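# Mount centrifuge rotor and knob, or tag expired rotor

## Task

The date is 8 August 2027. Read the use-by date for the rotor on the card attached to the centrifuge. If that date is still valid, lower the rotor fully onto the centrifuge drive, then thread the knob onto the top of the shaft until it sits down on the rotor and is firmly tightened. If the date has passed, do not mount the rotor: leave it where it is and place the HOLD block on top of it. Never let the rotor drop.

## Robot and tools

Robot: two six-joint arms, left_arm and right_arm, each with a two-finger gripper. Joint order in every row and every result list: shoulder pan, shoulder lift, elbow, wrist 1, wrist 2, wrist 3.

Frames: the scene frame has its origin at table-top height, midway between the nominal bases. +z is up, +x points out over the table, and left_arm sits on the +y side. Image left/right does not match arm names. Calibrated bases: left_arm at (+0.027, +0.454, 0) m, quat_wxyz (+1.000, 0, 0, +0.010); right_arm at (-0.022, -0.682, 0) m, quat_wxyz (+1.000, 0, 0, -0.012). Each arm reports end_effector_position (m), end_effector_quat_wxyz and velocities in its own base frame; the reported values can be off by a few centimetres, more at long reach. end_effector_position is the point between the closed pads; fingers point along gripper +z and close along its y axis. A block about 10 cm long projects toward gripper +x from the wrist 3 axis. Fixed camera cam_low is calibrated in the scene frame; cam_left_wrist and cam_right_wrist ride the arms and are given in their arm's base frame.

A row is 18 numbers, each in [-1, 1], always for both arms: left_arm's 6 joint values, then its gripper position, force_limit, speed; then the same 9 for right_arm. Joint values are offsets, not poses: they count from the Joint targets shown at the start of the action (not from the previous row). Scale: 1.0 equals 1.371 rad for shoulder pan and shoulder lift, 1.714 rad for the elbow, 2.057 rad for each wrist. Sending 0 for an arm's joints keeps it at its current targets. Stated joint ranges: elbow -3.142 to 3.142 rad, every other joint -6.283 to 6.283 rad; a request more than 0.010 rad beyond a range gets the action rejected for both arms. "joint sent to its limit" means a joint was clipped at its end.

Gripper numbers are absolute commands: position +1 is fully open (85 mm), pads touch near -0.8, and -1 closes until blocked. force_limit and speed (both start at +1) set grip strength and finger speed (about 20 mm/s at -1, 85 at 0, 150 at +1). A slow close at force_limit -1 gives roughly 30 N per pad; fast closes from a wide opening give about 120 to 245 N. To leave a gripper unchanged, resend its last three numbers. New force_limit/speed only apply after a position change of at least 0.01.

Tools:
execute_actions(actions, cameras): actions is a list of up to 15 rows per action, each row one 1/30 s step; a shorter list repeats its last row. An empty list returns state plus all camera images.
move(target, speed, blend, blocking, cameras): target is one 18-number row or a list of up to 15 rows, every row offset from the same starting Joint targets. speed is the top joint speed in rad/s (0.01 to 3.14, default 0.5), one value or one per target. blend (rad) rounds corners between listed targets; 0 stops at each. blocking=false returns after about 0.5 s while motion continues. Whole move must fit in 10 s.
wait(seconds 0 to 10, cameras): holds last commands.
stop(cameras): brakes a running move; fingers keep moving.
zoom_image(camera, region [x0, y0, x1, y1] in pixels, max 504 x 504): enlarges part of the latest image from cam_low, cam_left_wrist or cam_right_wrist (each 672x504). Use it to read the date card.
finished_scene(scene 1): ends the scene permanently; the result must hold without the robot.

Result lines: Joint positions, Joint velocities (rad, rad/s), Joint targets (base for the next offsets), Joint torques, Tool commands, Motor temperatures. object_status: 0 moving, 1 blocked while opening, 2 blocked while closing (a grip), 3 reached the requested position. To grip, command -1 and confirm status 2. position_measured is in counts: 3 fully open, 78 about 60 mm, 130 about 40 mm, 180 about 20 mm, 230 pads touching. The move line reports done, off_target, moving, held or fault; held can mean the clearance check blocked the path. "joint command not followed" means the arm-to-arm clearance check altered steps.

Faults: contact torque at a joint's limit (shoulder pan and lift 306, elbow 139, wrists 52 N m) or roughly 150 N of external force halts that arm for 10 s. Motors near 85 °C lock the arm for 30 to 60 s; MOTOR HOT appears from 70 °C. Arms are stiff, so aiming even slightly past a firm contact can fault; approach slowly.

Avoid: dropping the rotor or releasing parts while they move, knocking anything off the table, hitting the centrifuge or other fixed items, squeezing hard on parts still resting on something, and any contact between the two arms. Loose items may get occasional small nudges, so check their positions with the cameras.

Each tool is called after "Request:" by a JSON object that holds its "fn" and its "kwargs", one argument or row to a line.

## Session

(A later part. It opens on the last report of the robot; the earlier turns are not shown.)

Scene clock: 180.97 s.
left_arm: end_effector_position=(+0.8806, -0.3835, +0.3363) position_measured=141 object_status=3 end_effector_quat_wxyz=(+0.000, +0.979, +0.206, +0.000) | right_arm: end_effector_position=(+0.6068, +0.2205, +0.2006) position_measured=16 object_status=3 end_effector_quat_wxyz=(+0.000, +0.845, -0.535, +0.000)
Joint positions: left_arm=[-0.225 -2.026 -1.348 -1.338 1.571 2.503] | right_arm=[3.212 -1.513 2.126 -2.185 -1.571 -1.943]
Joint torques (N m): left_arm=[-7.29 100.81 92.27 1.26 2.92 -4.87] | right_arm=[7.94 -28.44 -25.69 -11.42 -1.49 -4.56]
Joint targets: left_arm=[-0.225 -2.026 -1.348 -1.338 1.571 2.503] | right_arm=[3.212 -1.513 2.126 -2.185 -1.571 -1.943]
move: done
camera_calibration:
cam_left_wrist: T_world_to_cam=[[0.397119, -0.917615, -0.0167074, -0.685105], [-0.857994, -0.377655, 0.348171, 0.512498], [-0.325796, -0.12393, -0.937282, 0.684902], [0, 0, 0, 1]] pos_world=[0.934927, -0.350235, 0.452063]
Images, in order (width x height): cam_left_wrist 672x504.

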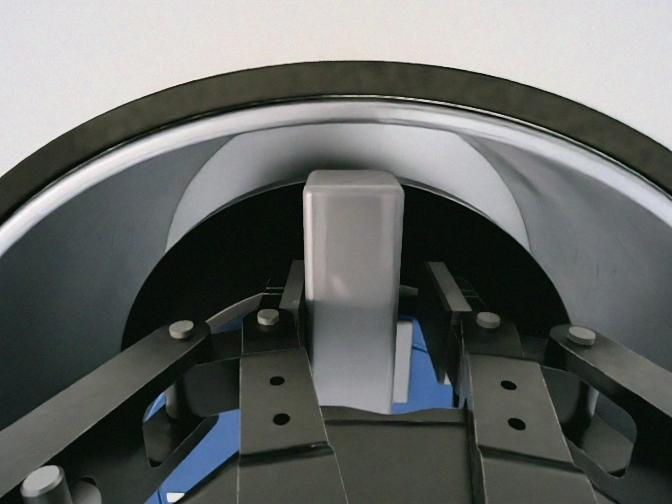

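Request:
{"fn": "move", "kwargs": {
  "target": [-0.00031,-0.00045,0.00053,-0.00014,0,-0.0002,-0.1,0,-0.5,0,0,0,0,0,0,0.9,0,-0.5],
  "speed": 0.02,
  "cameras": []
}}

Request:
{"fn": "move", "kwargs": {
  "target": [-0.00031,-0.00045,0.00053,-0.00014,0,-0.0002,-0.1,0,-0.5,0,0,0,0,0,0,0.9,0,-0.5],
  "speed": 0.02,
  "cameras": ["cam_left_wrist"]
}}

Request:
{"fn": "zoom_image", "kwargs": {
  "camera": "cam_left_wrist",
  "region": [260, 150, 480, 330]
}}

Scene clock: 182.07 s.
left_arm: end_effector_position=(+0.8809, -0.3840, +0.3363) position_measured=141 object_status=3 end_effector_quat_wxyz=(+0.000, +0.979, +0.206, +0.000) | right_arm: end_effector_position=(+0.6068, +0.2205, +0.2006) position_measured=16 object_status=3 end_effector_quat_wxyz=(+0.000, +0.845, -0.535, +0.000)
Joint positions: left_arm=[-0.225 -2.026 -1.347 -1.338 1.571 2.502] | right_arm=[3.212 -1.513 2.126 -2.185 -1.571 -1.943]
Joint torques (N m): left_arm=[-8.82 101.36 92.27 1.91 2.44 -4.71] | right_arm=[7.41 -29.16 -25.39 -11.58 -1.48 -4.56]
Joint targets: left_arm=[-0.225 -2.026 -1.347 -1.338 1.571 2.502] | right_arm=[3.212 -1.513 2.126 -2.185 -1.571 -1.943]
move: done
No camera images: "cameras" was empty.

Scene clock: 182.77 s.
left_arm: end_effector_position=(+0.8811, -0.3844, +0.3363) position_measured=141 object_status=3 end_effector_quat_wxyz=(+0.000, +0.979, +0.205, +0.000) | right_arm: end_effector_position=(+0.6068, +0.2205, +0.2006) position_measured=16 object_status=3 end_effector_quat_wxyz=(+0.000, +0.845, -0.535, +0.000)
Joint positions: left_arm=[-0.226 -2.027 -1.346 -1.339 1.571 2.502] | right_arm=[3.212 -1.513 2.126 -2.185 -1.571 -1.943]
Joint torques (N m): left_arm=[-7.53 101.89 92.16 2.11 2.72 -4.68] | right_arm=[7.77 -28.9 -25.44 -11.49 -1.32 -4.59]
Joint targets: left_arm=[-0.226 -2.027 -1.346 -1.339 1.571 2.502] | right_arm=[3.212 -1.513 2.126 -2.185 -1.571 -1.943]
move: done
camera_calibration:
cam_left_wrist: T_world_to_cam=[[0.397119, -0.917615, -0.0167074, -0.686221], [-0.857994, -0.377655, 0.348171, 0.51255], [-0.325796, -0.12393, -0.937282, 0.684941], [0, 0, 0, 1]] pos_world=[0.935427, -0.351235, 0.452063]
Images, in order (width x height): cam_left_wrist 672x504.

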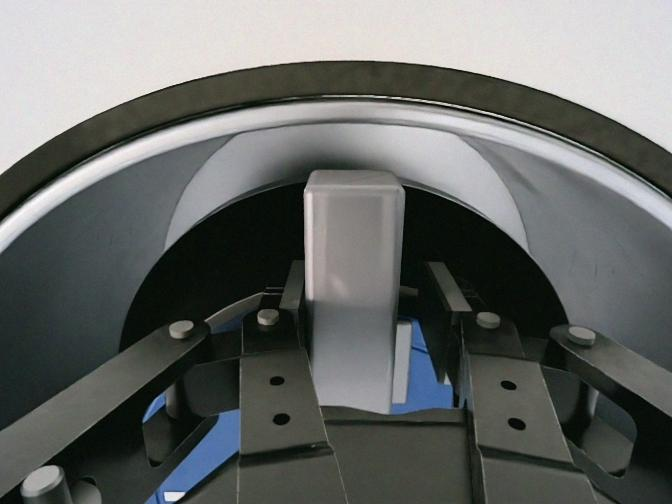

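Scaled by 2.291.

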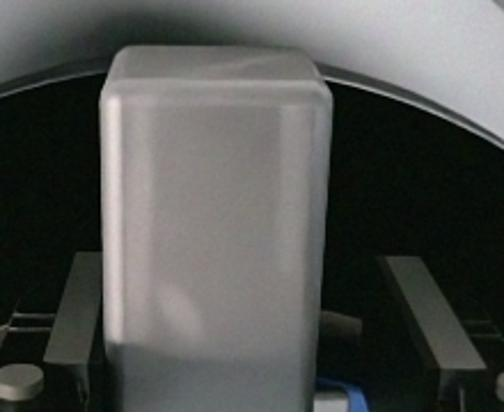

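Request:
{"fn": "move", "kwargs": {
  "target": [-0.00031,-0.00045,0.00053,-0.00014,0,-0.0002,-0.1,0,-0.5,0,0,0,0,0,0,0.9,0,-0.5],
  "speed": 0.02,
  "cameras": ["cam_left_wrist"]
}}

Request:
{"fn": "move", "kwargs": {
  "target": [-0.00031,-0.00045,0.00053,-0.00014,0,-0.0002,-0.1,0,-0.5,0,0,0,0,0,0,0.9,0,-0.5],
  "speed": 0.02,
  "cameras": ["cam_left_wrist"]
}}

Scene clock: 183.80 s.
left_arm: end_effector_position=(+0.8813, -0.3849, +0.3363) position_measured=141 object_status=3 end_effector_quat_wxyz=(+0.000, +0.979, +0.205, +0.000) | right_arm: end_effector_position=(+0.6068, +0.2205, +0.2006) position_measured=16 object_status=3 end_effector_quat_wxyz=(+0.000, +0.845, -0.535, +0.000)
Joint positions: left_arm=[-0.226 -2.028 -1.345 -1.339 1.571 2.502] | right_arm=[3.212 -1.513 2.126 -2.185 -1.571 -1.943]
Joint torques (N m): left_arm=[-9.14 98.47 92.21 1.69 2.86 -4.63] | right_arm=[7.79 -28.81 -25.95 -11.35 -1.46 -4.62]
Joint targets: left_arm=[-0.226 -2.028 -1.345 -1.339 1.571 2.502] | right_arm=[3.212 -1.513 2.126 -2.185 -1.571 -1.943]
move: done
camera_calibration:
cam_left_wrist: T_world_to_cam=[[0.397119, -0.917615, -0.0167074, -0.686668], [-0.857994, -0.377655, 0.348171, 0.51257], [-0.325796, -0.12393, -0.937282, 0.684957], [0, 0, 0, 1]] pos_world=[0.935627, -0.351635, 0.452063]
Images, in order (width x height): cam_left_wrist 672x504.

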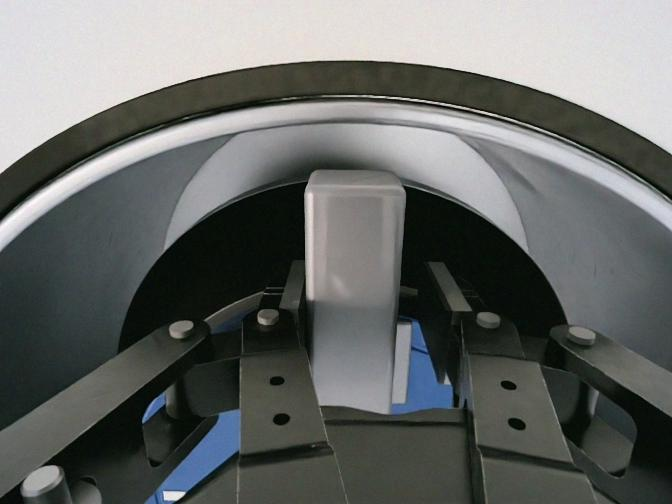

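Scene clock: 184.50 s.
left_arm: end_effector_position=(+0.8815, -0.3853, +0.3362) position_measured=141 object_status=3 end_effector_quat_wxyz=(+0.000, +0.979, +0.205, +0.000) | right_arm: end_effector_position=(+0.6068, +0.2205, +0.2006) position_measured=16 object_status=3 end_effector_quat_wxyz=(+0.000, +0.845, -0.535, +0.000)
Joint positions: left_arm=[-0.227 -2.028 -1.345 -1.339 1.571 2.501] | right_arm=[3.212 -1.513 2.126 -2.185 -1.571 -1.943]
Joint torques (N m): left_arm=[-7.95 101.51 92.13 1.32 2.32 -4.78] | right_arm=[8.81 -29.12 -25.65 -11.44 -1.47 -4.53]
Joint targets: left_arm=[-0.227 -2.028 -1.345 -1.339 1.571 2.501] | right_arm=[3.212 -1.513 2.126 -2.185 -1.571 -1.943]
move: done
camera_calibration:
cam_left_wrist: T_world_to_cam=[[0.397119, -0.917615, -0.0167074, -0.687206], [-0.857994, -0.377655, 0.348171, 0.512553], [-0.325796, -0.12393, -0.937282, 0.68496], [0, 0, 0, 1]] pos_world=[0.935827, -0.352135, 0.452063]
Images, in order (width x height): cam_left_wrist 672x504.

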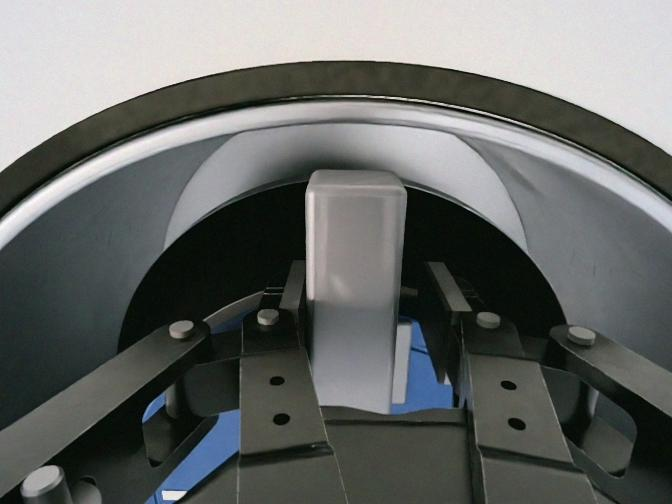

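Request:
{"fn": "move", "kwargs": {
  "target": [-0.00062,-0.0009,0.00106,-0.00029,0,0.0036,-0.1,0,-0.5,0,0,0,0,0,0,0.9,0,-0.5],
  "speed": 0.02,
  "cameras": ["cam_left_wrist"]
}}

Request:
{"fn": "move", "kwargs": {
  "target": [-0.00062,-0.0009,0.00106,-0.00029,0,0.0036,-0.1,0,-0.5,0,0,0,0,0,0,0.9,0,-0.5],
  "speed": 0.02,
  "cameras": ["cam_left_wrist"]
}}

Scene clock: 185.50 s.
left_arm: end_effector_position=(+0.8819, -0.3862, +0.3362) position_measured=141 object_status=3 end_effector_quat_wxyz=(+0.000, +0.979, +0.202, +0.000) | right_arm: end_effector_position=(+0.6068, +0.2205, +0.2006) position_measured=16 object_status=3 end_effector_quat_wxyz=(+0.000, +0.845, -0.535, +0.000)
Joint positions: left_arm=[-0.227 -2.03 -1.343 -1.34 1.571 2.508] | right_arm=[3.212 -1.513 2.126 -2.185 -1.571 -1.943]
Joint torques (N m): left_arm=[-7.06 103.83 91.87 1.68 2.97 5.25] | right_arm=[8.46 -29.76 -25.51 -11.43 -1.44 -4.48]
Joint targets: left_arm=[-0.227 -2.030 -1.343 -1.340 1.571 2.509] | right_arm=[3.212 -1.513 2.126 -2.185 -1.571 -1.943]
move: done
camera_calibration:
cam_left_wrist: T_world_to_cam=[[0.38971, -0.920786, -0.0166813, -0.682841], [-0.861018, -0.370722, 0.348157, 0.517865], [-0.326762, -0.121317, -0.937288, 0.686825], [0, 0, 0, 1]] pos_world=[0.93643, -0.353443, 0.452063]
Images, in order (width x height): cam_left_wrist 672x504.

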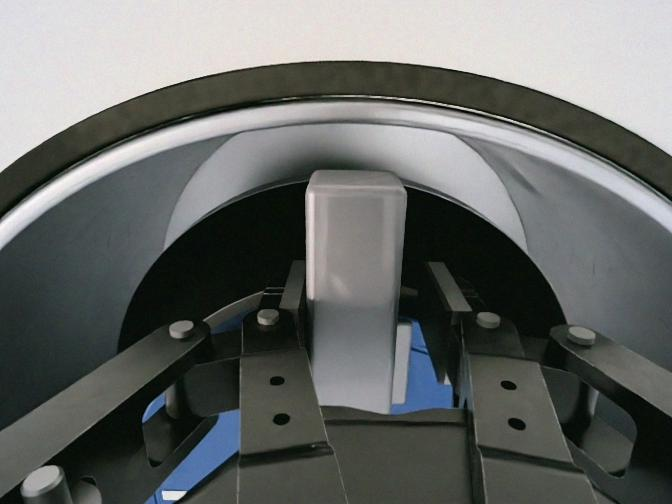

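Scene clock: 186.20 s.
left_arm: end_effector_position=(+0.8823, -0.3872, +0.3362) position_measured=141 object_status=3 end_effector_quat_wxyz=(+0.000, +0.980, +0.197, +0.000) | right_arm: end_effector_position=(+0.6068, +0.2205, +0.2006) position_measured=16 object_status=3 end_effector_quat_wxyz=(+0.000, +0.845, -0.535, +0.000)
Joint positions: left_arm=[-0.228 -2.031 -1.341 -1.341 1.571 2.516] | right_arm=[3.212 -1.513 2.126 -2.185 -1.571 -1.943]
Joint torques (N m): left_arm=[-6.53 99.9 91.69 1.44 2.49 4.6] | right_arm=[7.5 -27.94 -25.72 -11.43 -1.41 -4.38]
Joint targets: left_arm=[-0.228 -2.031 -1.341 -1.341 1.571 2.516] | right_arm=[3.212 -1.513 2.126 -2.185 -1.571 -1.943]
move: done
camera_calibration:
cam_left_wrist: T_world_to_cam=[[0.382088, -0.923975, -0.0166788, -0.678402], [-0.864062, -0.363597, 0.348131, 0.523341], [-0.327729, -0.118605, -0.937298, 0.688756], [0, 0, 0, 1]] pos_world=[0.937133, -0.354852, 0.452063]
Images, in order (width x height): cam_left_wrist 672x504.

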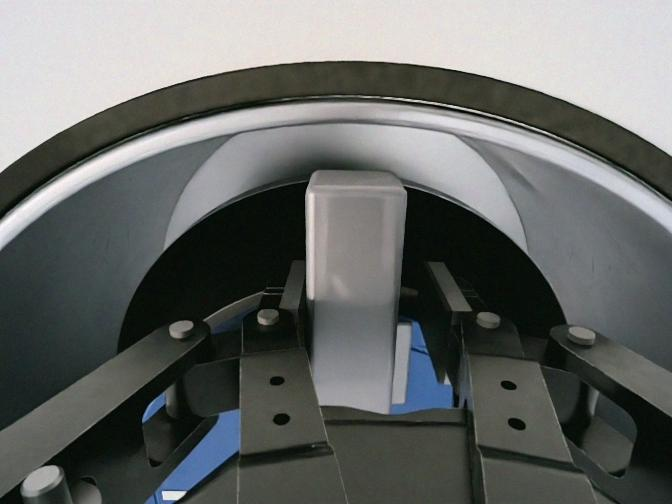

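Request:
{"fn": "move", "kwargs": {
  "target": [-0.00031,-0.00045,0.00053,-0.00014,0,0.0018,-0.1,0,-0.5,0,0,0,0,0,0,0.9,0,-0.5],
  "speed": 0.02,
  "cameras": []
}}

Request:
{"fn": "move", "kwargs": {
  "target": [-0.00031,-0.00045,0.00053,-0.00014,0,0.0018,-0.1,0,-0.5,0,0,0,0,0,0,0.9,0,-0.5],
  "speed": 0.02,
  "cameras": ["cam_left_wrist"]
}}

Scene clock: 188.47 s.
left_arm: end_effector_position=(+0.8825, -0.3876, +0.3362) position_measured=141 object_status=3 end_effector_quat_wxyz=(+0.000, +0.981, +0.195, +0.000) | right_arm: end_effector_position=(+0.6068, +0.2205, +0.2006) position_measured=16 object_status=3 end_effector_quat_wxyz=(+0.000, +0.845, -0.535, +0.000)
Joint positions: left_arm=[-0.229 -2.031 -1.34 -1.341 1.571 2.52] | right_arm=[3.212 -1.513 2.126 -2.185 -1.571 -1.943]
Joint torques (N m): left_arm=[-4.88 101.12 93.79 1.43 2.63 4.48] | right_arm=[8.26 -29.2 -25.75 -11.43 -1.39 -4.38]
Joint targets: left_arm=[-0.229 -2.031 -1.340 -1.341 1.571 2.520] | right_arm=[3.212 -1.513 2.126 -2.185 -1.571 -1.943]
move: done
No camera images: "cameras" was empty.

Scene clock: 189.17 s.
left_arm: end_effector_position=(+0.8827, -0.3881, +0.3362) position_measured=141 object_status=3 end_effector_quat_wxyz=(+0.000, +0.981, +0.193, +0.000) | right_arm: end_effector_position=(+0.6068, +0.2205, +0.2006) position_measured=16 object_status=3 end_effector_quat_wxyz=(+0.000, +0.845, -0.535, +0.000)
Joint positions: left_arm=[-0.229 -2.032 -1.339 -1.341 1.571 2.523] | right_arm=[3.212 -1.513 2.126 -2.185 -1.571 -1.943]
Joint torques (N m): left_arm=[-6.19 99.3 94.11 1.82 2.54 4.5] | right_arm=[7.63 -29.15 -26.13 -11.32 -1.41 -4.52]
Joint targets: left_arm=[-0.229 -2.032 -1.339 -1.341 1.571 2.523] | right_arm=[3.212 -1.513 2.126 -2.185 -1.571 -1.943]
move: done
camera_calibration:
cam_left_wrist: T_world_to_cam=[[0.374317, -0.927149, -0.0167673, -0.673775], [-0.867057, -0.356353, 0.348174, 0.528806], [-0.328785, -0.115789, -0.93728, 0.690805], [0, 0, 0, 1]] pos_world=[0.937836, -0.35626, 0.452063]
Images, in order (width x height): cam_left_wrist 672x504.

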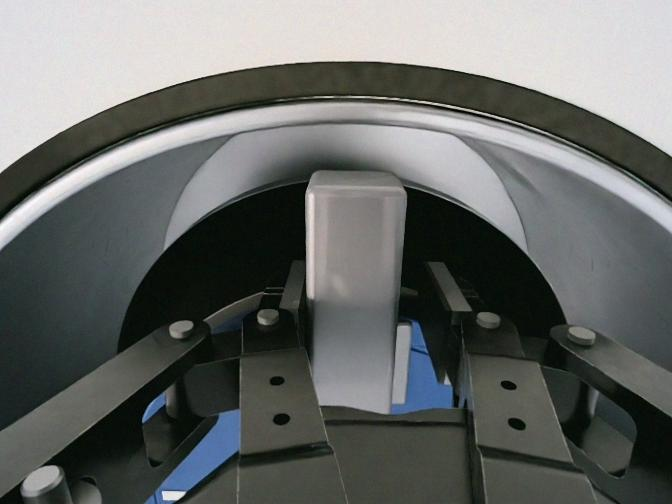

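Request:
{"fn": "move", "kwargs": {
  "target": [-0.00062,-0.0009,0.00106,-0.00029,0,0.0036,-0.1,0,-0.5,0,0,0,0,0,0,0.9,0,-0.5],
  "speed": 0.02,
  "cameras": []
}}

Request:
{"fn": "move", "kwargs": {
  "target": [-0.00062,-0.0009,0.00106,-0.00029,0,0.0036,-0.1,0,-0.5,0,0,0,0,0,0,0.9,0,-0.5],
  "speed": 0.02,
  "cameras": []
}}

Request:
{"fn": "move", "kwargs": {
  "target": [-0.00062,-0.0009,0.00106,-0.00029,0,0.0036,-0.1,0,-0.5,0,0,0,0,0,0,0.9,0,-0.5],
  "speed": 0.02,
  "cameras": ["cam_left_wrist"]
}}

Scene clock: 190.13 s.
left_arm: end_effector_position=(+0.8831, -0.3890, +0.3362) position_measured=141 object_status=3 end_effector_quat_wxyz=(+0.000, +0.982, +0.189, +0.000) | right_arm: end_effector_position=(+0.6068, +0.2205, +0.2006) position_measured=16 object_status=3 end_effector_quat_wxyz=(+0.000, +0.845, -0.535, +0.000)
Joint positions: left_arm=[-0.23 -2.033 -1.337 -1.342 1.571 2.531] | right_arm=[3.212 -1.513 2.126 -2.185 -1.571 -1.943]
Joint torques (N m): left_arm=[-5.67 102.94 91.61 1.74 2.79 3.57] | right_arm=[7.99 -29.16 -25.44 -11.3 -1.47 -4.57]
Joint targets: left_arm=[-0.230 -2.033 -1.337 -1.342 1.571 2.531] | right_arm=[3.212 -1.513 2.126 -2.185 -1.571 -1.943]
move: done
No camera images: "cameras" was empty.

Scene clock: 190.83 s.
left_arm: end_effector_position=(+0.8835, -0.3899, +0.3362) position_measured=141 object_status=3 end_effector_quat_wxyz=(+0.000, +0.983, +0.185, +0.000) | right_arm: end_effector_position=(+0.6068, +0.2205, +0.2006) position_measured=16 object_status=3 end_effector_quat_wxyz=(+0.000, +0.845, -0.535, +0.000)
Joint positions: left_arm=[-0.231 -2.034 -1.335 -1.342 1.571 2.538] | right_arm=[3.212 -1.513 2.126 -2.185 -1.571 -1.943]
Joint torques (N m): left_arm=[-6.71 104.06 93.25 1.67 2.68 4.96] | right_arm=[8.21 -30.67 -25.26 -11.37 -1.36 -4.37]
Joint targets: left_arm=[-0.231 -2.034 -1.335 -1.342 1.571 2.538] | right_arm=[3.212 -1.513 2.126 -2.185 -1.571 -1.943]
move: done
No camera images: "cameras" was empty.

Scene clock: 191.53 s.
left_arm: end_effector_position=(+0.8839, -0.3909, +0.3362) position_measured=141 object_status=3 end_effector_quat_wxyz=(+0.000, +0.983, +0.181, +0.000) | right_arm: end_effector_position=(+0.6068, +0.2205, +0.2006) position_measured=16 object_status=3 end_effector_quat_wxyz=(+0.000, +0.845, -0.535, +0.000)
Joint positions: left_arm=[-0.232 -2.036 -1.334 -1.343 1.571 2.545] | right_arm=[3.212 -1.513 2.126 -2.185 -1.571 -1.943]
Joint torques (N m): left_arm=[-6.35 100.46 92.44 1.75 3.02 5.25] | right_arm=[7.82 -28.58 -25.98 -11.45 -1.41 -4.4]
Joint targets: left_arm=[-0.232 -2.036 -1.334 -1.343 1.571 2.546] | right_arm=[3.212 -1.513 2.126 -2.185 -1.571 -1.943]
move: done
camera_calibration:
cam_left_wrist: T_world_to_cam=[[0.351401, -0.936074, -0.0167988, -0.659983], [-0.875545, -0.334927, 0.348202, 0.54471], [-0.33157, -0.107651, -0.937269, 0.696406], [0, 0, 0, 1]] pos_world=[0.939744, -0.360386, 0.451963]
Images, in order (width x height): cam_left_wrist 672x504.

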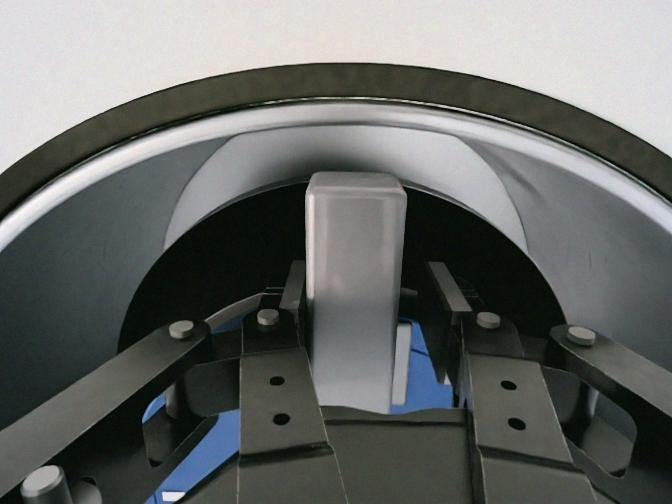

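Request:
{"fn": "move", "kwargs": {
  "target": [0.00731,0.01128,-0.01832,0.00804,0,0.00346,-0.12,-1,-0.5,0,0,0,0,0,0,0.9,0,-0.5],
  "speed": 0.05,
  "cameras": ["cam_left_wrist"]
}}

Scene clock: 199.37 s.
left_arm: end_effector_position=(+0.8776, -0.3798, +0.3316) position_measured=144 object_status=3 end_effector_quat_wxyz=(+0.000, +0.983, +0.183, +0.000) | right_arm: end_effector_position=(+0.6068, +0.2205, +0.2006) position_measured=16 object_status=3 end_effector_quat_wxyz=(+0.000, +0.845, -0.535, +0.000)
Joint positions: left_arm=[-0.222 -2.02 -1.365 -1.326 1.571 2.553] | right_arm=[3.212 -1.513 2.126 -2.185 -1.571 -1.943]
Joint torques (N m): left_arm=[17.84 131.57 66.82 6.59 2.68 4.22] | right_arm=[7.01 -28.86 -25.64 -11.37 -1.22 -4.39]
Joint targets: left_arm=[-0.222 -2.020 -1.365 -1.326 1.571 2.553] | right_arm=[3.212 -1.513 2.126 -2.185 -1.571 -1.943]
move: done
camera_calibration:
cam_left_wrist: T_world_to_cam=[[0.353954, -0.935118, -0.0164726, -0.649423], [-0.874841, -0.337264, 0.347717, 0.543203], [-0.330712, -0.108665, -0.937455, 0.690212], [0, 0, 0, 1]] pos_world=[0.933343, -0.349083, 0.447464]
Images, in order (width x height): cam_left_wrist 672x504.

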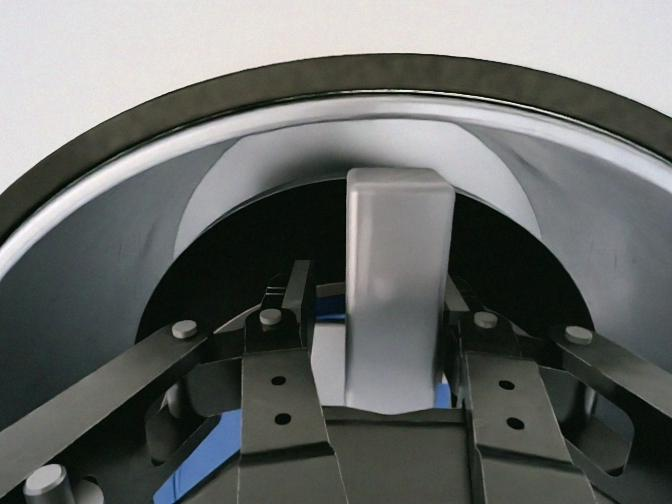

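Request:
{"fn": "move", "kwargs": {
  "target": [0.0074,0.0121,-0.01418,0.00375,0,-0.04598,-0.12,-1,-0.5,0,0,0,0,0,0,0.9,0,-0.5],
  "speed": 0.1,
  "cameras": ["cam_left_wrist"]
}}

Scene clock: 200.90 s.
left_arm: end_effector_position=(+0.8713, -0.3686, +0.3317) position_measured=144 object_status=3 end_effector_quat_wxyz=(+0.000, +0.972, +0.234, +0.000) | right_arm: end_effector_position=(+0.6068, +0.2205, +0.2006) position_measured=16 object_status=3 end_effector_quat_wxyz=(+0.000, +0.845, -0.535, +0.000)
Joint positions: left_arm=[-0.212 -2.004 -1.389 -1.319 1.571 2.458] | right_arm=[3.212 -1.513 2.126 -2.185 -1.571 -1.943]
Joint torques (N m): left_arm=[19.67 126.73 65.8 5.96 2.73 -4.35] | right_arm=[8.17 -29.37 -25.65 -11.47 -1.4 -4.34]
Joint targets: left_arm=[-0.211 -2.004 -1.389 -1.319 1.571 2.458] | right_arm=[3.212 -1.513 2.126 -2.185 -1.571 -1.943]
move: done
camera_calibration:
cam_left_wrist: T_world_to_cam=[[0.449558, -0.8931, -0.0163964, -0.704588], [-0.834892, -0.426643, 0.347751, 0.473657], [-0.317572, -0.142645, -0.937443, 0.665354], [0, 0, 0, 1]] pos_world=[0.923504, -0.332276, 0.447464]
Images, in order (width x height): cam_left_wrist 672x504.

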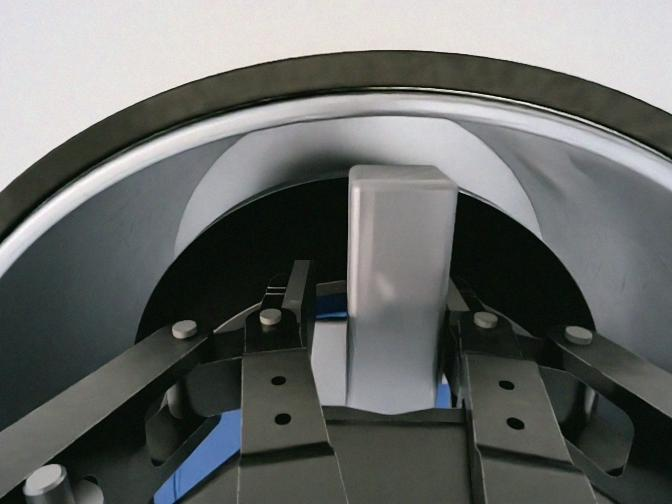

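Request:
{"fn": "move", "kwargs": {
  "target": [0.0074,0.0121,-0.01418,0.00375,0,-0.04598,-0.12,-1,-0.5,0,0,0,0,0,0,0.9,0,-0.5],
  "speed": 0.12,
  "cameras": []
}}

Request:
{"fn": "move", "kwargs": {
  "target": [0.00615,0.01349,-0.01544,0.00387,0,-0.04681,-0.12,-1,-0.5,0,0,0,0,0,0,0.9,0,-0.5],
  "speed": 0.12,
  "cameras": ["cam_left_wrist"]
}}

Scene clock: 202.33 s.
left_arm: end_effector_position=(+0.8648, -0.3577, +0.3316) position_measured=144 object_status=3 end_effector_quat_wxyz=(+0.000, +0.959, +0.284, +0.000) | right_arm: end_effector_position=(+0.6068, +0.2205, +0.2006) position_measured=16 object_status=3 end_effector_quat_wxyz=(+0.000, +0.845, -0.535, +0.000)
Joint positions: left_arm=[-0.201 -1.987 -1.414 -1.311 1.571 2.364] | right_arm=[3.212 -1.513 2.126 -2.185 -1.571 -1.943]
Joint torques (N m): left_arm=[19.33 127.36 64.18 6.21 2.94 -4.28] | right_arm=[8.02 -29.55 -25.33 -11.24 -1.32 -4.06]
Joint targets: left_arm=[-0.201 -1.987 -1.414 -1.311 1.571 2.363] | right_arm=[3.212 -1.513 2.126 -2.185 -1.571 -1.943]
move: done
No camera images: "cameras" was empty.

Scene clock: 203.53 s.
left_arm: end_effector_position=(+0.8563, -0.3481, +0.3317) position_measured=144 object_status=3 end_effector_quat_wxyz=(+0.000, +0.943, +0.334, +0.000) | right_arm: end_effector_position=(+0.6068, +0.2205, +0.2006) position_measured=16 object_status=3 end_effector_quat_wxyz=(+0.000, +0.845, -0.535, +0.000)
Joint positions: left_arm=[-0.193 -1.969 -1.44 -1.303 1.571 2.267] | right_arm=[3.212 -1.513 2.126 -2.185 -1.571 -1.943]
Joint torques (N m): left_arm=[19.1 123.41 65.45 6.5 3.08 -4.78] | right_arm=[8.68 -28.59 -25.91 -11.31 -1.5 -4.32]
Joint targets: left_arm=[-0.193 -1.969 -1.440 -1.303 1.571 2.267] | right_arm=[3.212 -1.513 2.126 -2.185 -1.571 -1.943]
move: done
camera_calibration:
cam_left_wrist: T_world_to_cam=[[0.62545, -0.780095, -0.0162205, -0.790994], [-0.727937, -0.590864, 0.347832, 0.32108], [-0.280927, -0.205744, -0.937416, 0.610269], [0, 0, 0, 1]] pos_world=[0.899894, -0.301777, 0.447564]
Images, in order (width x height): cam_left_wrist 672x504.

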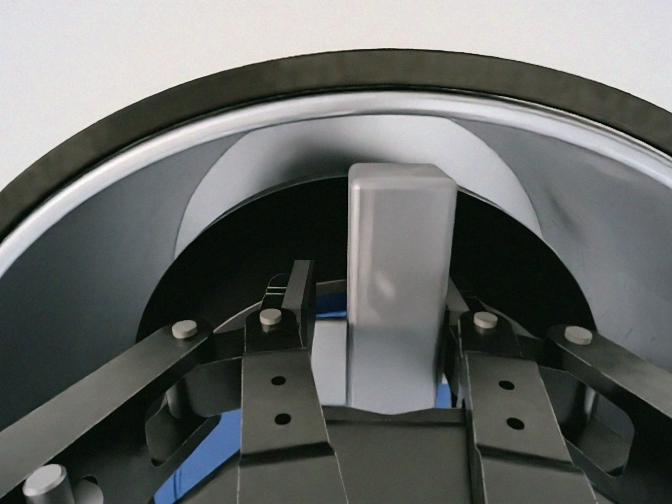

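Request:
{"fn": "move", "kwargs": {
  "target": [0.00615,0.01349,-0.01544,0.00387,0,-0.04681,-0.12,-1,-0.5,0,0,0,0,0,0,0.9,0,-0.5],
  "speed": 0.15,
  "cameras": []
}}

Request:
{"fn": "move", "kwargs": {
  "target": [0.00455,0.01438,-0.01602,0.00377,0,-0.04788,-0.12,-1,-0.5,0,0,0,0,0,0,0.9,0,-0.5],
  "speed": 0.15,
  "cameras": []
}}

Scene clock: 204.97 s.
left_arm: end_effector_position=(+0.8477, -0.3387, +0.3316) position_measured=144 object_status=3 end_effector_quat_wxyz=(+0.000, +0.924, +0.383, +0.000) | right_arm: end_effector_position=(+0.6068, +0.2205, +0.2006) position_measured=16 object_status=3 end_effector_quat_wxyz=(+0.000, +0.845, -0.535, +0.000)
Joint positions: left_arm=[-0.184 -1.95 -1.467 -1.295 1.571 2.171] | right_arm=[3.212 -1.513 2.126 -2.185 -1.571 -1.943]
Joint torques (N m): left_arm=[18.7 124.63 64.42 6.89 2.98 -5.24] | right_arm=[8.53 -29.3 -26.03 -11.27 -1.42 -3.99]
Joint targets: left_arm=[-0.184 -1.950 -1.467 -1.295 1.571 2.171] | right_arm=[3.212 -1.513 2.126 -2.185 -1.571 -1.943]
move: done
No camera images: "cameras" was empty.

Scene clock: 206.07 s.
left_arm: end_effector_position=(+0.8375, -0.3312, +0.3318) position_measured=144 object_status=3 end_effector_quat_wxyz=(+0.000, +0.902, +0.431, +0.000) | right_arm: end_effector_position=(+0.6068, +0.2205, +0.2006) position_measured=16 object_status=3 end_effector_quat_wxyz=(+0.000, +0.845, -0.535, +0.000)
Joint positions: left_arm=[-0.178 -1.93 -1.494 -1.287 1.571 2.073] | right_arm=[3.212 -1.513 2.126 -2.185 -1.571 -1.943]
Joint torques (N m): left_arm=[17.81 119.96 64.91 6.2 2.97 -5.28] | right_arm=[8.71 -28.62 -25.83 -11.27 -1.41 -4.14]
Joint targets: left_arm=[-0.178 -1.930 -1.494 -1.287 1.571 2.072] | right_arm=[3.212 -1.513 2.126 -2.185 -1.571 -1.943]
move: done
No camera images: "cameras" was empty.

Request:
{"fn": "move", "kwargs": {
  "target": [0.00455,0.01438,-0.01602,0.00377,0,-0.04788,-0.12,-1,-0.5,0,0,0,0,0,0,0.9,0,-0.5],
  "speed": 0.15,
  "cameras": []
}}

Request:
{"fn": "move", "kwargs": {
  "target": [0.00268,0.01474,-0.01595,0.00347,0,-0.04912,-0.12,-1,-0.5,0,0,0,0,0,0,0.9,0,-0.5],
  "speed": 0.15,
  "cameras": ["cam_left_wrist"]
}}

Scene clock: 207.33 s.
left_arm: end_effector_position=(+0.8271, -0.3238, +0.3317) position_measured=144 object_status=3 end_effector_quat_wxyz=(+0.000, +0.879, +0.477, +0.000) | right_arm: end_effector_position=(+0.6068, +0.2205, +0.2006) position_measured=16 object_status=3 end_effector_quat_wxyz=(+0.000, +0.845, -0.535, +0.000)
Joint positions: left_arm=[-0.172 -1.911 -1.521 -1.28 1.571 1.974] | right_arm=[3.212 -1.513 2.126 -2.185 -1.571 -1.943]
Joint torques (N m): left_arm=[17.27 117.42 63.74 6.02 2.56 -4.41] | right_arm=[8.34 -28.38 -25.11 -11.07 -1.31 -4.17]
Joint targets: left_arm=[-0.172 -1.911 -1.522 -1.280 1.571 1.974] | right_arm=[3.212 -1.513 2.126 -2.185 -1.571 -1.943]
move: done
No camera images: "cameras" was empty.

Scene clock: 208.47 s.
left_arm: end_effector_position=(+0.8155, -0.3186, +0.3318) position_measured=144 object_status=3 end_effector_quat_wxyz=(+0.000, +0.852, +0.523, +0.000) | right_arm: end_effector_position=(+0.6068, +0.2205, +0.2006) position_measured=16 object_status=3 end_effector_quat_wxyz=(+0.000, +0.845, -0.535, +0.000)
Joint positions: left_arm=[-0.168 -1.89 -1.549 -1.272 1.571 1.873] | right_arm=[3.212 -1.513 2.126 -2.185 -1.571 -1.943]
Joint torques (N m): left_arm=[21.28 116.19 64.85 5.92 2.91 -5.32] | right_arm=[8.07 -28.87 -25.8 -11.22 -1.37 -4.13]
Joint targets: left_arm=[-0.168 -1.890 -1.549 -1.272 1.571 1.873] | right_arm=[3.212 -1.513 2.126 -2.185 -1.571 -1.943]
move: done
camera_calibration:
cam_left_wrist: T_world_to_cam=[[0.888691, -0.458225, -0.0160819, -0.854505], [-0.424637, -0.835767, 0.348104, -0.0167006], [-0.172951, -0.302528, -0.937318, 0.486059], [0, 0, 0, 1]] pos_world=[0.836363, -0.258467, 0.447663]
Images, in order (width x height): cam_left_wrist 672x504.

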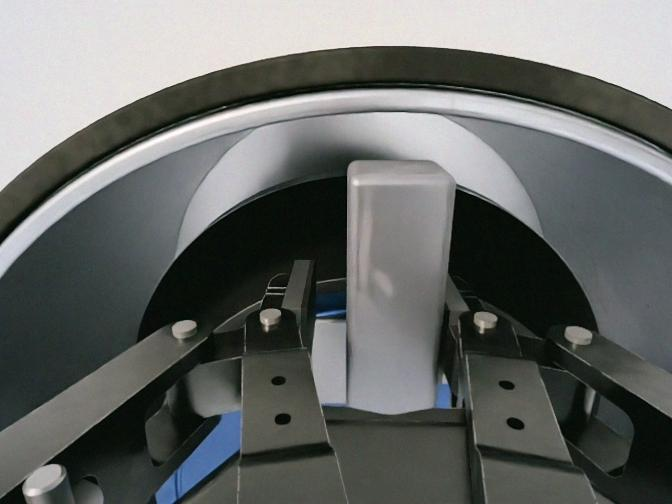

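Request:
{"fn": "move", "kwargs": {
  "target": [0.00268,0.01474,-0.01595,0.00347,0,-0.04912,-0.12,-1,-0.5,0,0,0,0,0,0,0.9,0,-0.5],
  "speed": 0.15,
  "cameras": []
}}

Request:
{"fn": "move", "kwargs": {
  "target": [0.0005,0.01455,-0.01524,0.003,0,-0.05058,-0.12,-1,-0.5,0,0,0,0,0,0,0.9,0,-0.5],
  "speed": 0.15,
  "cameras": []
}}

Scene clock: 209.80 s.
left_arm: end_effector_position=(+0.8038, -0.3135, +0.3317) position_measured=144 object_status=3 end_effector_quat_wxyz=(+0.000, +0.824, +0.567, +0.000) | right_arm: end_effector_position=(+0.6068, +0.2205, +0.2006) position_measured=16 object_status=3 end_effector_quat_wxyz=(+0.000, +0.845, -0.535, +0.000)
Joint positions: left_arm=[-0.165 -1.87 -1.576 -1.265 1.571 1.772] | right_arm=[3.212 -1.513 2.126 -2.185 -1.571 -1.943]
Joint torques (N m): left_arm=[16.34 113.3 63.98 6.28 2.57 -3.47] | right_arm=[8.08 -29.06 -25.59 -11.15 -1.29 -4.06]
Joint targets: left_arm=[-0.165 -1.870 -1.576 -1.265 1.571 1.772] | right_arm=[3.212 -1.513 2.126 -2.185 -1.571 -1.943]
move: done
No camera images: "cameras" was empty.

Scene clock: 210.93 s.
left_arm: end_effector_position=(+0.7914, -0.3108, +0.3319) position_measured=144 object_status=3 end_effector_quat_wxyz=(+0.000, +0.793, +0.609, +0.000) | right_arm: end_effector_position=(+0.6068, +0.2205, +0.2006) position_measured=16 object_status=3 end_effector_quat_wxyz=(+0.000, +0.845, -0.535, +0.000)
Joint positions: left_arm=[-0.164 -1.85 -1.602 -1.259 1.571 1.668] | right_arm=[3.212 -1.513 2.126 -2.185 -1.571 -1.943]
Joint torques (N m): left_arm=[19.27 110.69 64.09 6.85 2.79 -5.33] | right_arm=[8.19 -28.94 -25.38 -11.1 -1.35 -4.04]
Joint targets: left_arm=[-0.164 -1.850 -1.602 -1.259 1.571 1.668] | right_arm=[3.212 -1.513 2.126 -2.185 -1.571 -1.943]
move: done
No camera images: "cameras" was empty.

Request:
{"fn": "move", "kwargs": {
  "target": [0.0005,0.01455,-0.01524,0.003,0,-0.05058,-0.12,-1,-0.5,0,0,0,0,0,0,0.9,0,-0.5],
  "speed": 0.15,
  "cameras": []
}}

Request:
{"fn": "move", "kwargs": {
  "target": [-0.0019,0.01363,-0.01388,0.00248,0,-0.05218,-0.12,-1,-0.5,0,0,0,0,0,0,0.9,0,-0.5],
  "speed": 0.15,
  "cameras": ["all"]
}}

Scene clock: 212.20 s.
left_arm: end_effector_position=(+0.7788, -0.3082, +0.3318) position_measured=144 object_status=3 end_effector_quat_wxyz=(+0.000, +0.760, +0.650, +0.000) | right_arm: end_effector_position=(+0.6068, +0.2205, +0.2006) position_measured=16 object_status=3 end_effector_quat_wxyz=(+0.000, +0.845, -0.535, +0.000)
Joint positions: left_arm=[-0.163 -1.83 -1.628 -1.253 1.571 1.564] | right_arm=[3.212 -1.513 2.126 -2.185 -1.571 -1.943]
Joint torques (N m): left_arm=[17.32 110.55 63.05 5.94 2.97 -5.29] | right_arm=[8.54 -29.82 -25.5 -11.04 -1.38 -4.02]
Joint targets: left_arm=[-0.163 -1.830 -1.628 -1.253 1.571 1.564] | right_arm=[3.212 -1.513 2.126 -2.185 -1.571 -1.943]
move: done
No camera images: "cameras" was empty.

Scene clock: 213.37 s.
left_arm: end_effector_position=(+0.7661, -0.3082, +0.3319) position_measured=144 object_status=3 end_effector_quat_wxyz=(+0.000, +0.725, +0.689, +0.000) | right_arm: end_effector_position=(+0.6068, +0.2205, +0.2006) position_measured=16 object_status=3 end_effector_quat_wxyz=(+0.000, +0.845, -0.535, +0.000)
Joint positions: left_arm=[-0.166 -1.812 -1.652 -1.248 1.571 1.457] | right_arm=[3.212 -1.513 2.126 -2.185 -1.571 -1.943]
Joint torques (N m): left_arm=[-8.89 106.8 65.04 6.16 3.11 -4.02] | right_arm=[8.15 -29.69 -26.12 -11.01 -1.34 -4.02]
Joint targets: left_arm=[-0.166 -1.812 -1.652 -1.248 1.571 1.456] | right_arm=[3.212 -1.513 2.126 -2.185 -1.571 -1.943]
move: done
camera_calibration:
cam_left_wrist: T_world_to_cam=[[0.998246, -0.056996, -0.0160227, -0.766175], [-0.0478571, -0.936125, 0.348397, -0.348645], [-0.0348564, -0.347019, -0.93721, 0.361149], [0, 0, 0, 1]] pos_world=[0.760735, -0.244718, 0.447663]
cam_right_wrist: T_world_to_cam=[[-0.898271, -0.43934, -0.00947614, 0.650185], [-0.415386, 0.841863, 0.344559, 0.0198978], [-0.143401, 0.313443, -0.938717, 0.33621], [0, 0, 0, 1]] pos_world=[0.64052, 0.163518, 0.314911]

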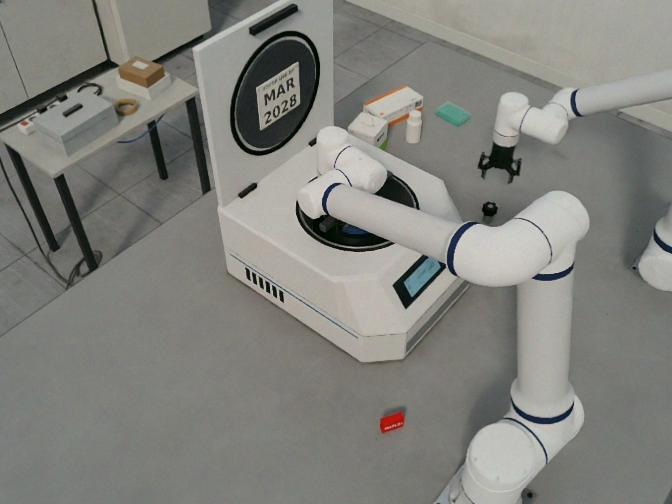

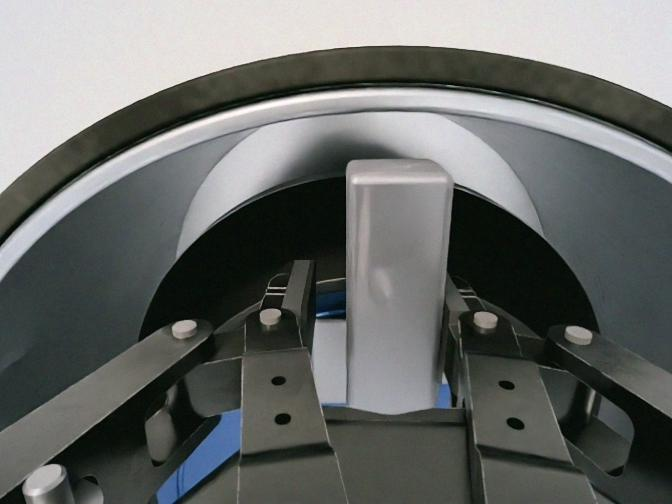

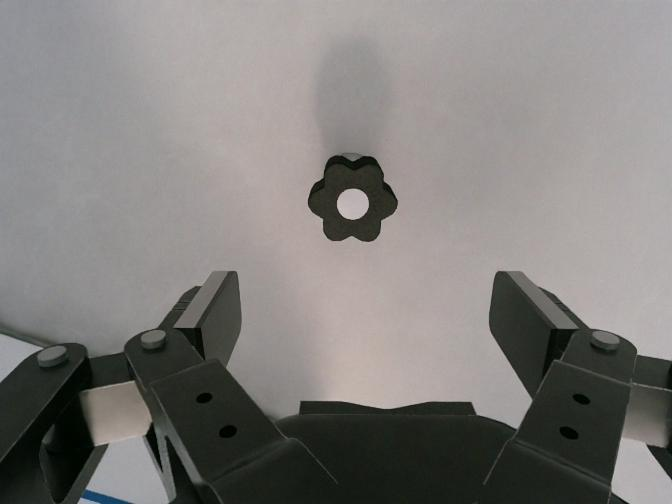

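Request:
{"fn": "move", "kwargs": {
  "target": [-0.0019,0.01363,-0.01388,0.00248,0,-0.05218,-0.12,-1,-0.5,0,0,0,0,0,0,0.9,0,-0.5],
  "speed": 0.15,
  "cameras": []
}}

Request:
{"fn": "move", "kwargs": {
  "target": [-0.00442,0.01215,-0.01196,0.00186,0,-0.05386,-0.12,-1,-0.5,0,0,0,0,0,0,0.9,0,-0.5],
  "speed": 0.15,
  "cameras": []
}}

Scene clock: 214.77 s.
left_arm: end_effector_position=(+0.7534, -0.3082, +0.3317) position_measured=144 object_status=3 end_effector_quat_wxyz=(+0.000, +0.688, +0.726, +0.000) | right_arm: end_effector_position=(+0.6068, +0.2205, +0.2006) position_measured=16 object_status=3 end_effector_quat_wxyz=(+0.000, +0.845, -0.535, +0.000)
Joint positions: left_arm=[-0.168 -1.793 -1.676 -1.243 1.571 1.349] | right_arm=[3.212 -1.513 2.126 -2.185 -1.571 -1.943]
Joint torques (N m): left_arm=[-8.32 106.44 63.57 6.13 3.46 -4.55] | right_arm=[7.93 -29.56 -25.34 -11.13 -1.48 -3.96]
Joint targets: left_arm=[-0.168 -1.793 -1.676 -1.243 1.571 1.349] | right_arm=[3.212 -1.513 2.126 -2.185 -1.571 -1.943]
move: done
No camera images: "cameras" was empty.

Scene clock: 215.97 s.
left_arm: end_effector_position=(+0.7409, -0.3109, +0.3318) position_measured=144 object_status=3 end_effector_quat_wxyz=(+0.000, +0.649, +0.761, +0.000) | right_arm: end_effector_position=(+0.6068, +0.2205, +0.2006) position_measured=16 object_status=3 end_effector_quat_wxyz=(+0.000, +0.845, -0.535, +0.000)
Joint positions: left_arm=[-0.175 -1.776 -1.697 -1.239 1.571 1.238] | right_arm=[3.212 -1.513 2.126 -2.185 -1.571 -1.943]
Joint torques (N m): left_arm=[-7.43 104.42 63.54 5.84 2.84 -4.34] | right_arm=[8.14 -29.94 -25.92 -10.91 -1.29 -3.89]
Joint targets: left_arm=[-0.175 -1.776 -1.697 -1.239 1.571 1.238] | right_arm=[3.212 -1.513 2.126 -2.185 -1.571 -1.943]
move: done
No camera images: "cameras" was empty.

Request:
{"fn": "move", "kwargs": {
  "target": [-0.00442,0.01215,-0.01196,0.00186,0,-0.05386,-0.12,-1,-0.5,0,0,0,0,0,0,0.9,0,-0.5],
  "speed": 0.15,
  "cameras": ["cam_left_wrist"]
}}

Request:
{"fn": "move", "kwargs": {
  "target": [-0.00556,0.00847,-0.00813,0.00113,0,-0.04613,-0.12,-1,-0.5,0,0,0,0,0,0,0.9,0,-0.5],
  "speed": 0.15,
  "cameras": ["cam_left_wrist"]
}}

Scene clock: 218.33 s.
left_arm: end_effector_position=(+0.7284, -0.3134, +0.3318) position_measured=144 object_status=3 end_effector_quat_wxyz=(+0.000, +0.608, +0.794, +0.000) | right_arm: end_effector_position=(+0.6068, +0.2205, +0.2006) position_measured=16 object_status=3 end_effector_quat_wxyz=(+0.000, +0.845, -0.535, +0.000)
Joint positions: left_arm=[-0.181 -1.76 -1.717 -1.235 1.571 1.128] | right_arm=[3.212 -1.513 2.126 -2.185 -1.571 -1.943]
Joint torques (N m): left_arm=[-10.42 102.44 62.44 5.91 2.8 -5.14] | right_arm=[8.47 -29.72 -25.78 -10.97 -1.49 -3.84]
Joint targets: left_arm=[-0.181 -1.760 -1.717 -1.235 1.571 1.127] | right_arm=[3.212 -1.513 2.126 -2.185 -1.571 -1.943]
move: done
camera_calibration:
cam_left_wrist: T_world_to_cam=[[0.967001, 0.254262, -0.0161364, -0.608482], [0.243781, -0.905016, 0.348591, -0.558098], [0.0740299, -0.341022, -0.937136, 0.280465], [0, 0, 0, 1]] pos_world=[0.703694, -0.25473, 0.447563]
Images, in order (width x height): cam_left_wrist 672x504.

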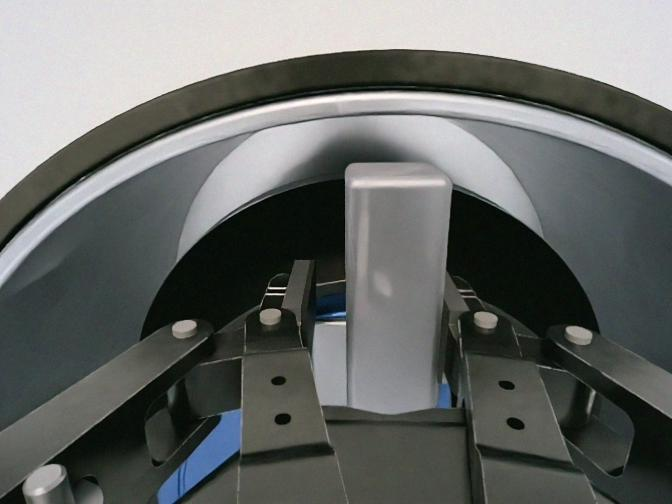

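Scene clock: 219.40 s.
left_arm: end_effector_position=(+0.7187, -0.3176, +0.3318) position_measured=144 object_status=3 end_effector_quat_wxyz=(+0.000, +0.573, +0.819, +0.000) | right_arm: end_effector_position=(+0.6068, +0.2205, +0.2006) position_measured=16 object_status=3 end_effector_quat_wxyz=(+0.000, +0.845, -0.535, +0.000)
Joint positions: left_arm=[-0.188 -1.748 -1.731 -1.233 1.571 1.033] | right_arm=[3.212 -1.513 2.126 -2.185 -1.571 -1.943]
Joint torques (N m): left_arm=[-5.77 98.65 62.9 5.63 2.62 -3.63] | right_arm=[7.11 -30.25 -26.04 -10.96 -1.32 -3.97]
Joint targets: left_arm=[-0.188 -1.748 -1.731 -1.233 1.571 1.032] | right_arm=[3.212 -1.513 2.126 -2.185 -1.571 -1.943]
move: done
camera_calibration:
cam_left_wrist: T_world_to_cam=[[0.941134, 0.337649, -0.0161545, -0.552907], [0.32179, -0.880246, 0.348737, -0.607729], [0.103531, -0.333406, -0.937082, 0.260978], [0, 0, 0, 1]] pos_world=[0.688901, -0.261252, 0.447563]
Images, in order (width x height): cam_left_wrist 672x504.

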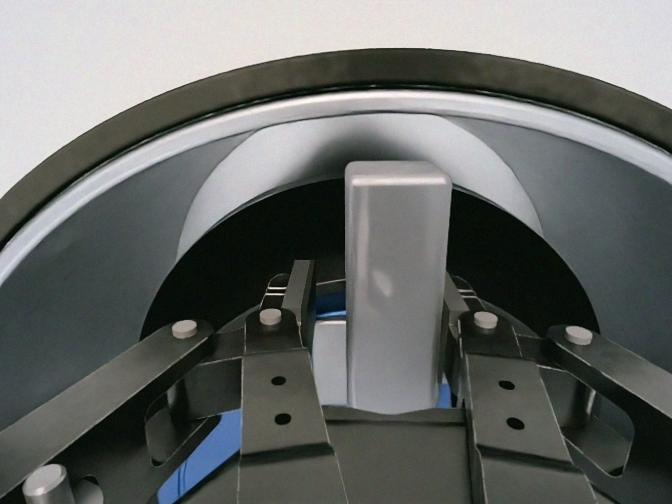

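Request:
{"fn": "move", "kwargs": {
  "target": [-0.00556,0.00847,-0.00813,0.00113,0,-0.04613,-0.12,-1,-0.5,0,0,0,0,0,0,0.9,0,-0.5],
  "speed": 0.15,
  "cameras": []
}}

Request:
{"fn": "move", "kwargs": {
  "target": [-0.0062,0.0073,-0.0066,0.0006,0,-0.0467,-0.12,-1,-0.5,0,0,0,0,0,0,0.9,0,-0.5],
  "speed": 0.15,
  "cameras": ["all"]
}}

Scene clock: 220.70 s.
left_arm: end_effector_position=(+0.7089, -0.3216, +0.3318) position_measured=144 object_status=3 end_effector_quat_wxyz=(+0.000, +0.537, +0.844, +0.000) | right_arm: end_effector_position=(+0.6068, +0.2205, +0.2006) position_measured=16 object_status=3 end_effector_quat_wxyz=(+0.000, +0.845, -0.535, +0.000)
Joint positions: left_arm=[-0.196 -1.736 -1.745 -1.23 1.571 0.938] | right_arm=[3.212 -1.513 2.126 -2.185 -1.571 -1.943]
Joint torques (N m): left_arm=[-6.23 97.24 63.77 5.86 2.65 -4.68] | right_arm=[7.32 -29.44 -25.43 -10.83 -1.29 -3.89]
Joint targets: left_arm=[-0.196 -1.736 -1.745 -1.230 1.571 0.938] | right_arm=[3.212 -1.513 2.126 -2.185 -1.571 -1.943]
move: done
No camera images: "cameras" was empty.

Scene clock: 221.80 s.
left_arm: end_effector_position=(+0.6999, -0.3263, +0.3321) position_measured=144 object_status=3 end_effector_quat_wxyz=(+0.000, +0.499, +0.866, +0.000) | right_arm: end_effector_position=(+0.6068, +0.2205, +0.2006) position_measured=16 object_status=3 end_effector_quat_wxyz=(+0.000, +0.845, -0.535, +0.000)
Joint positions: left_arm=[-0.204 -1.726 -1.756 -1.229 1.571 0.842] | right_arm=[3.212 -1.513 2.126 -2.185 -1.571 -1.943]
Joint torques (N m): left_arm=[-5.29 95.47 63.13 5.81 3.11 -4.59] | right_arm=[7.42 -30.23 -26.05 -10.88 -1.39 -3.77]
Joint targets: left_arm=[-0.204 -1.726 -1.756 -1.229 1.571 0.842] | right_arm=[3.212 -1.513 2.126 -2.185 -1.571 -1.943]
move: done
camera_calibration:
cam_left_wrist: T_world_to_cam=[[0.868069, 0.496177, -0.0162706, -0.429399], [0.470007, -0.810847, 0.348741, -0.690589], [0.159844, -0.310378, -0.937078, 0.228383], [0, 0, 0, 1]] pos_world=[0.660823, -0.27602, 0.447863]
cam_right_wrist: T_world_to_cam=[[-0.898271, -0.43934, -0.00947614, 0.650185], [-0.415386, 0.841863, 0.344559, 0.0198978], [-0.143401, 0.313443, -0.938717, 0.33621], [0, 0, 0, 1]] pos_world=[0.64052, 0.163518, 0.314911]

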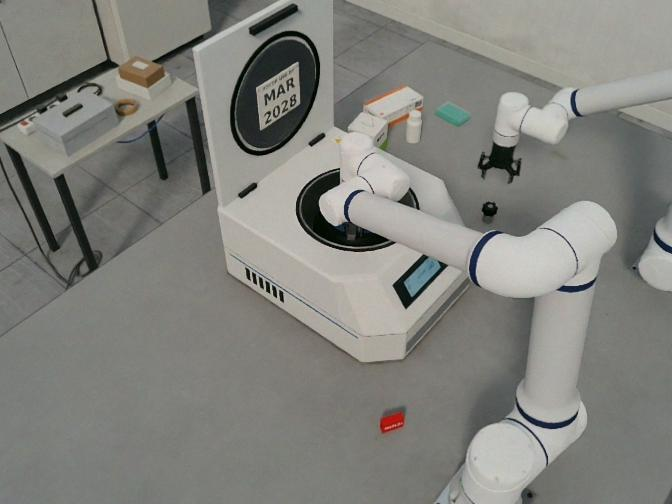

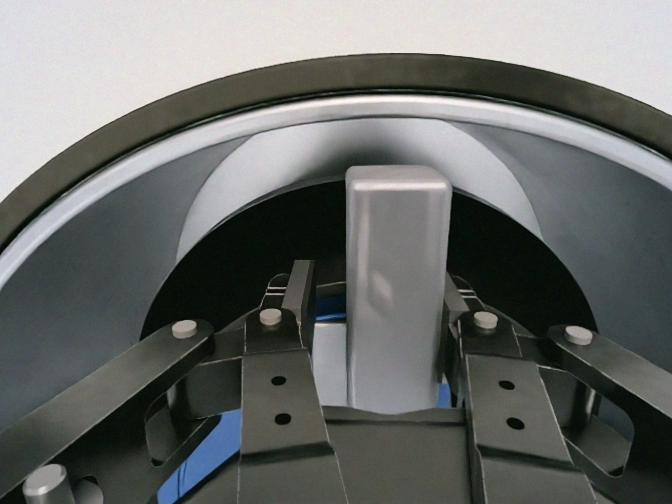

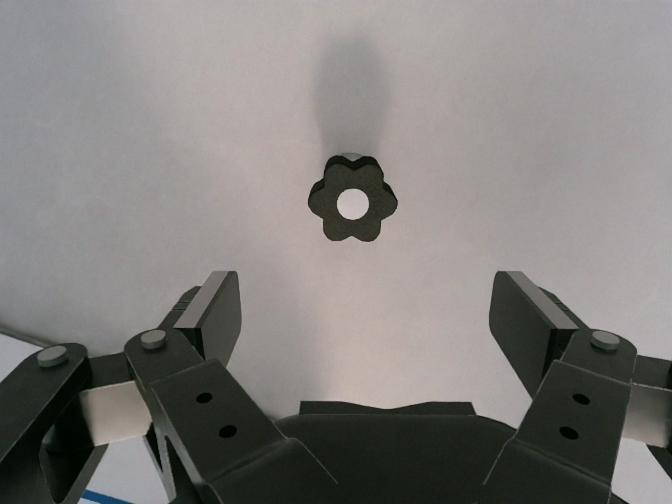

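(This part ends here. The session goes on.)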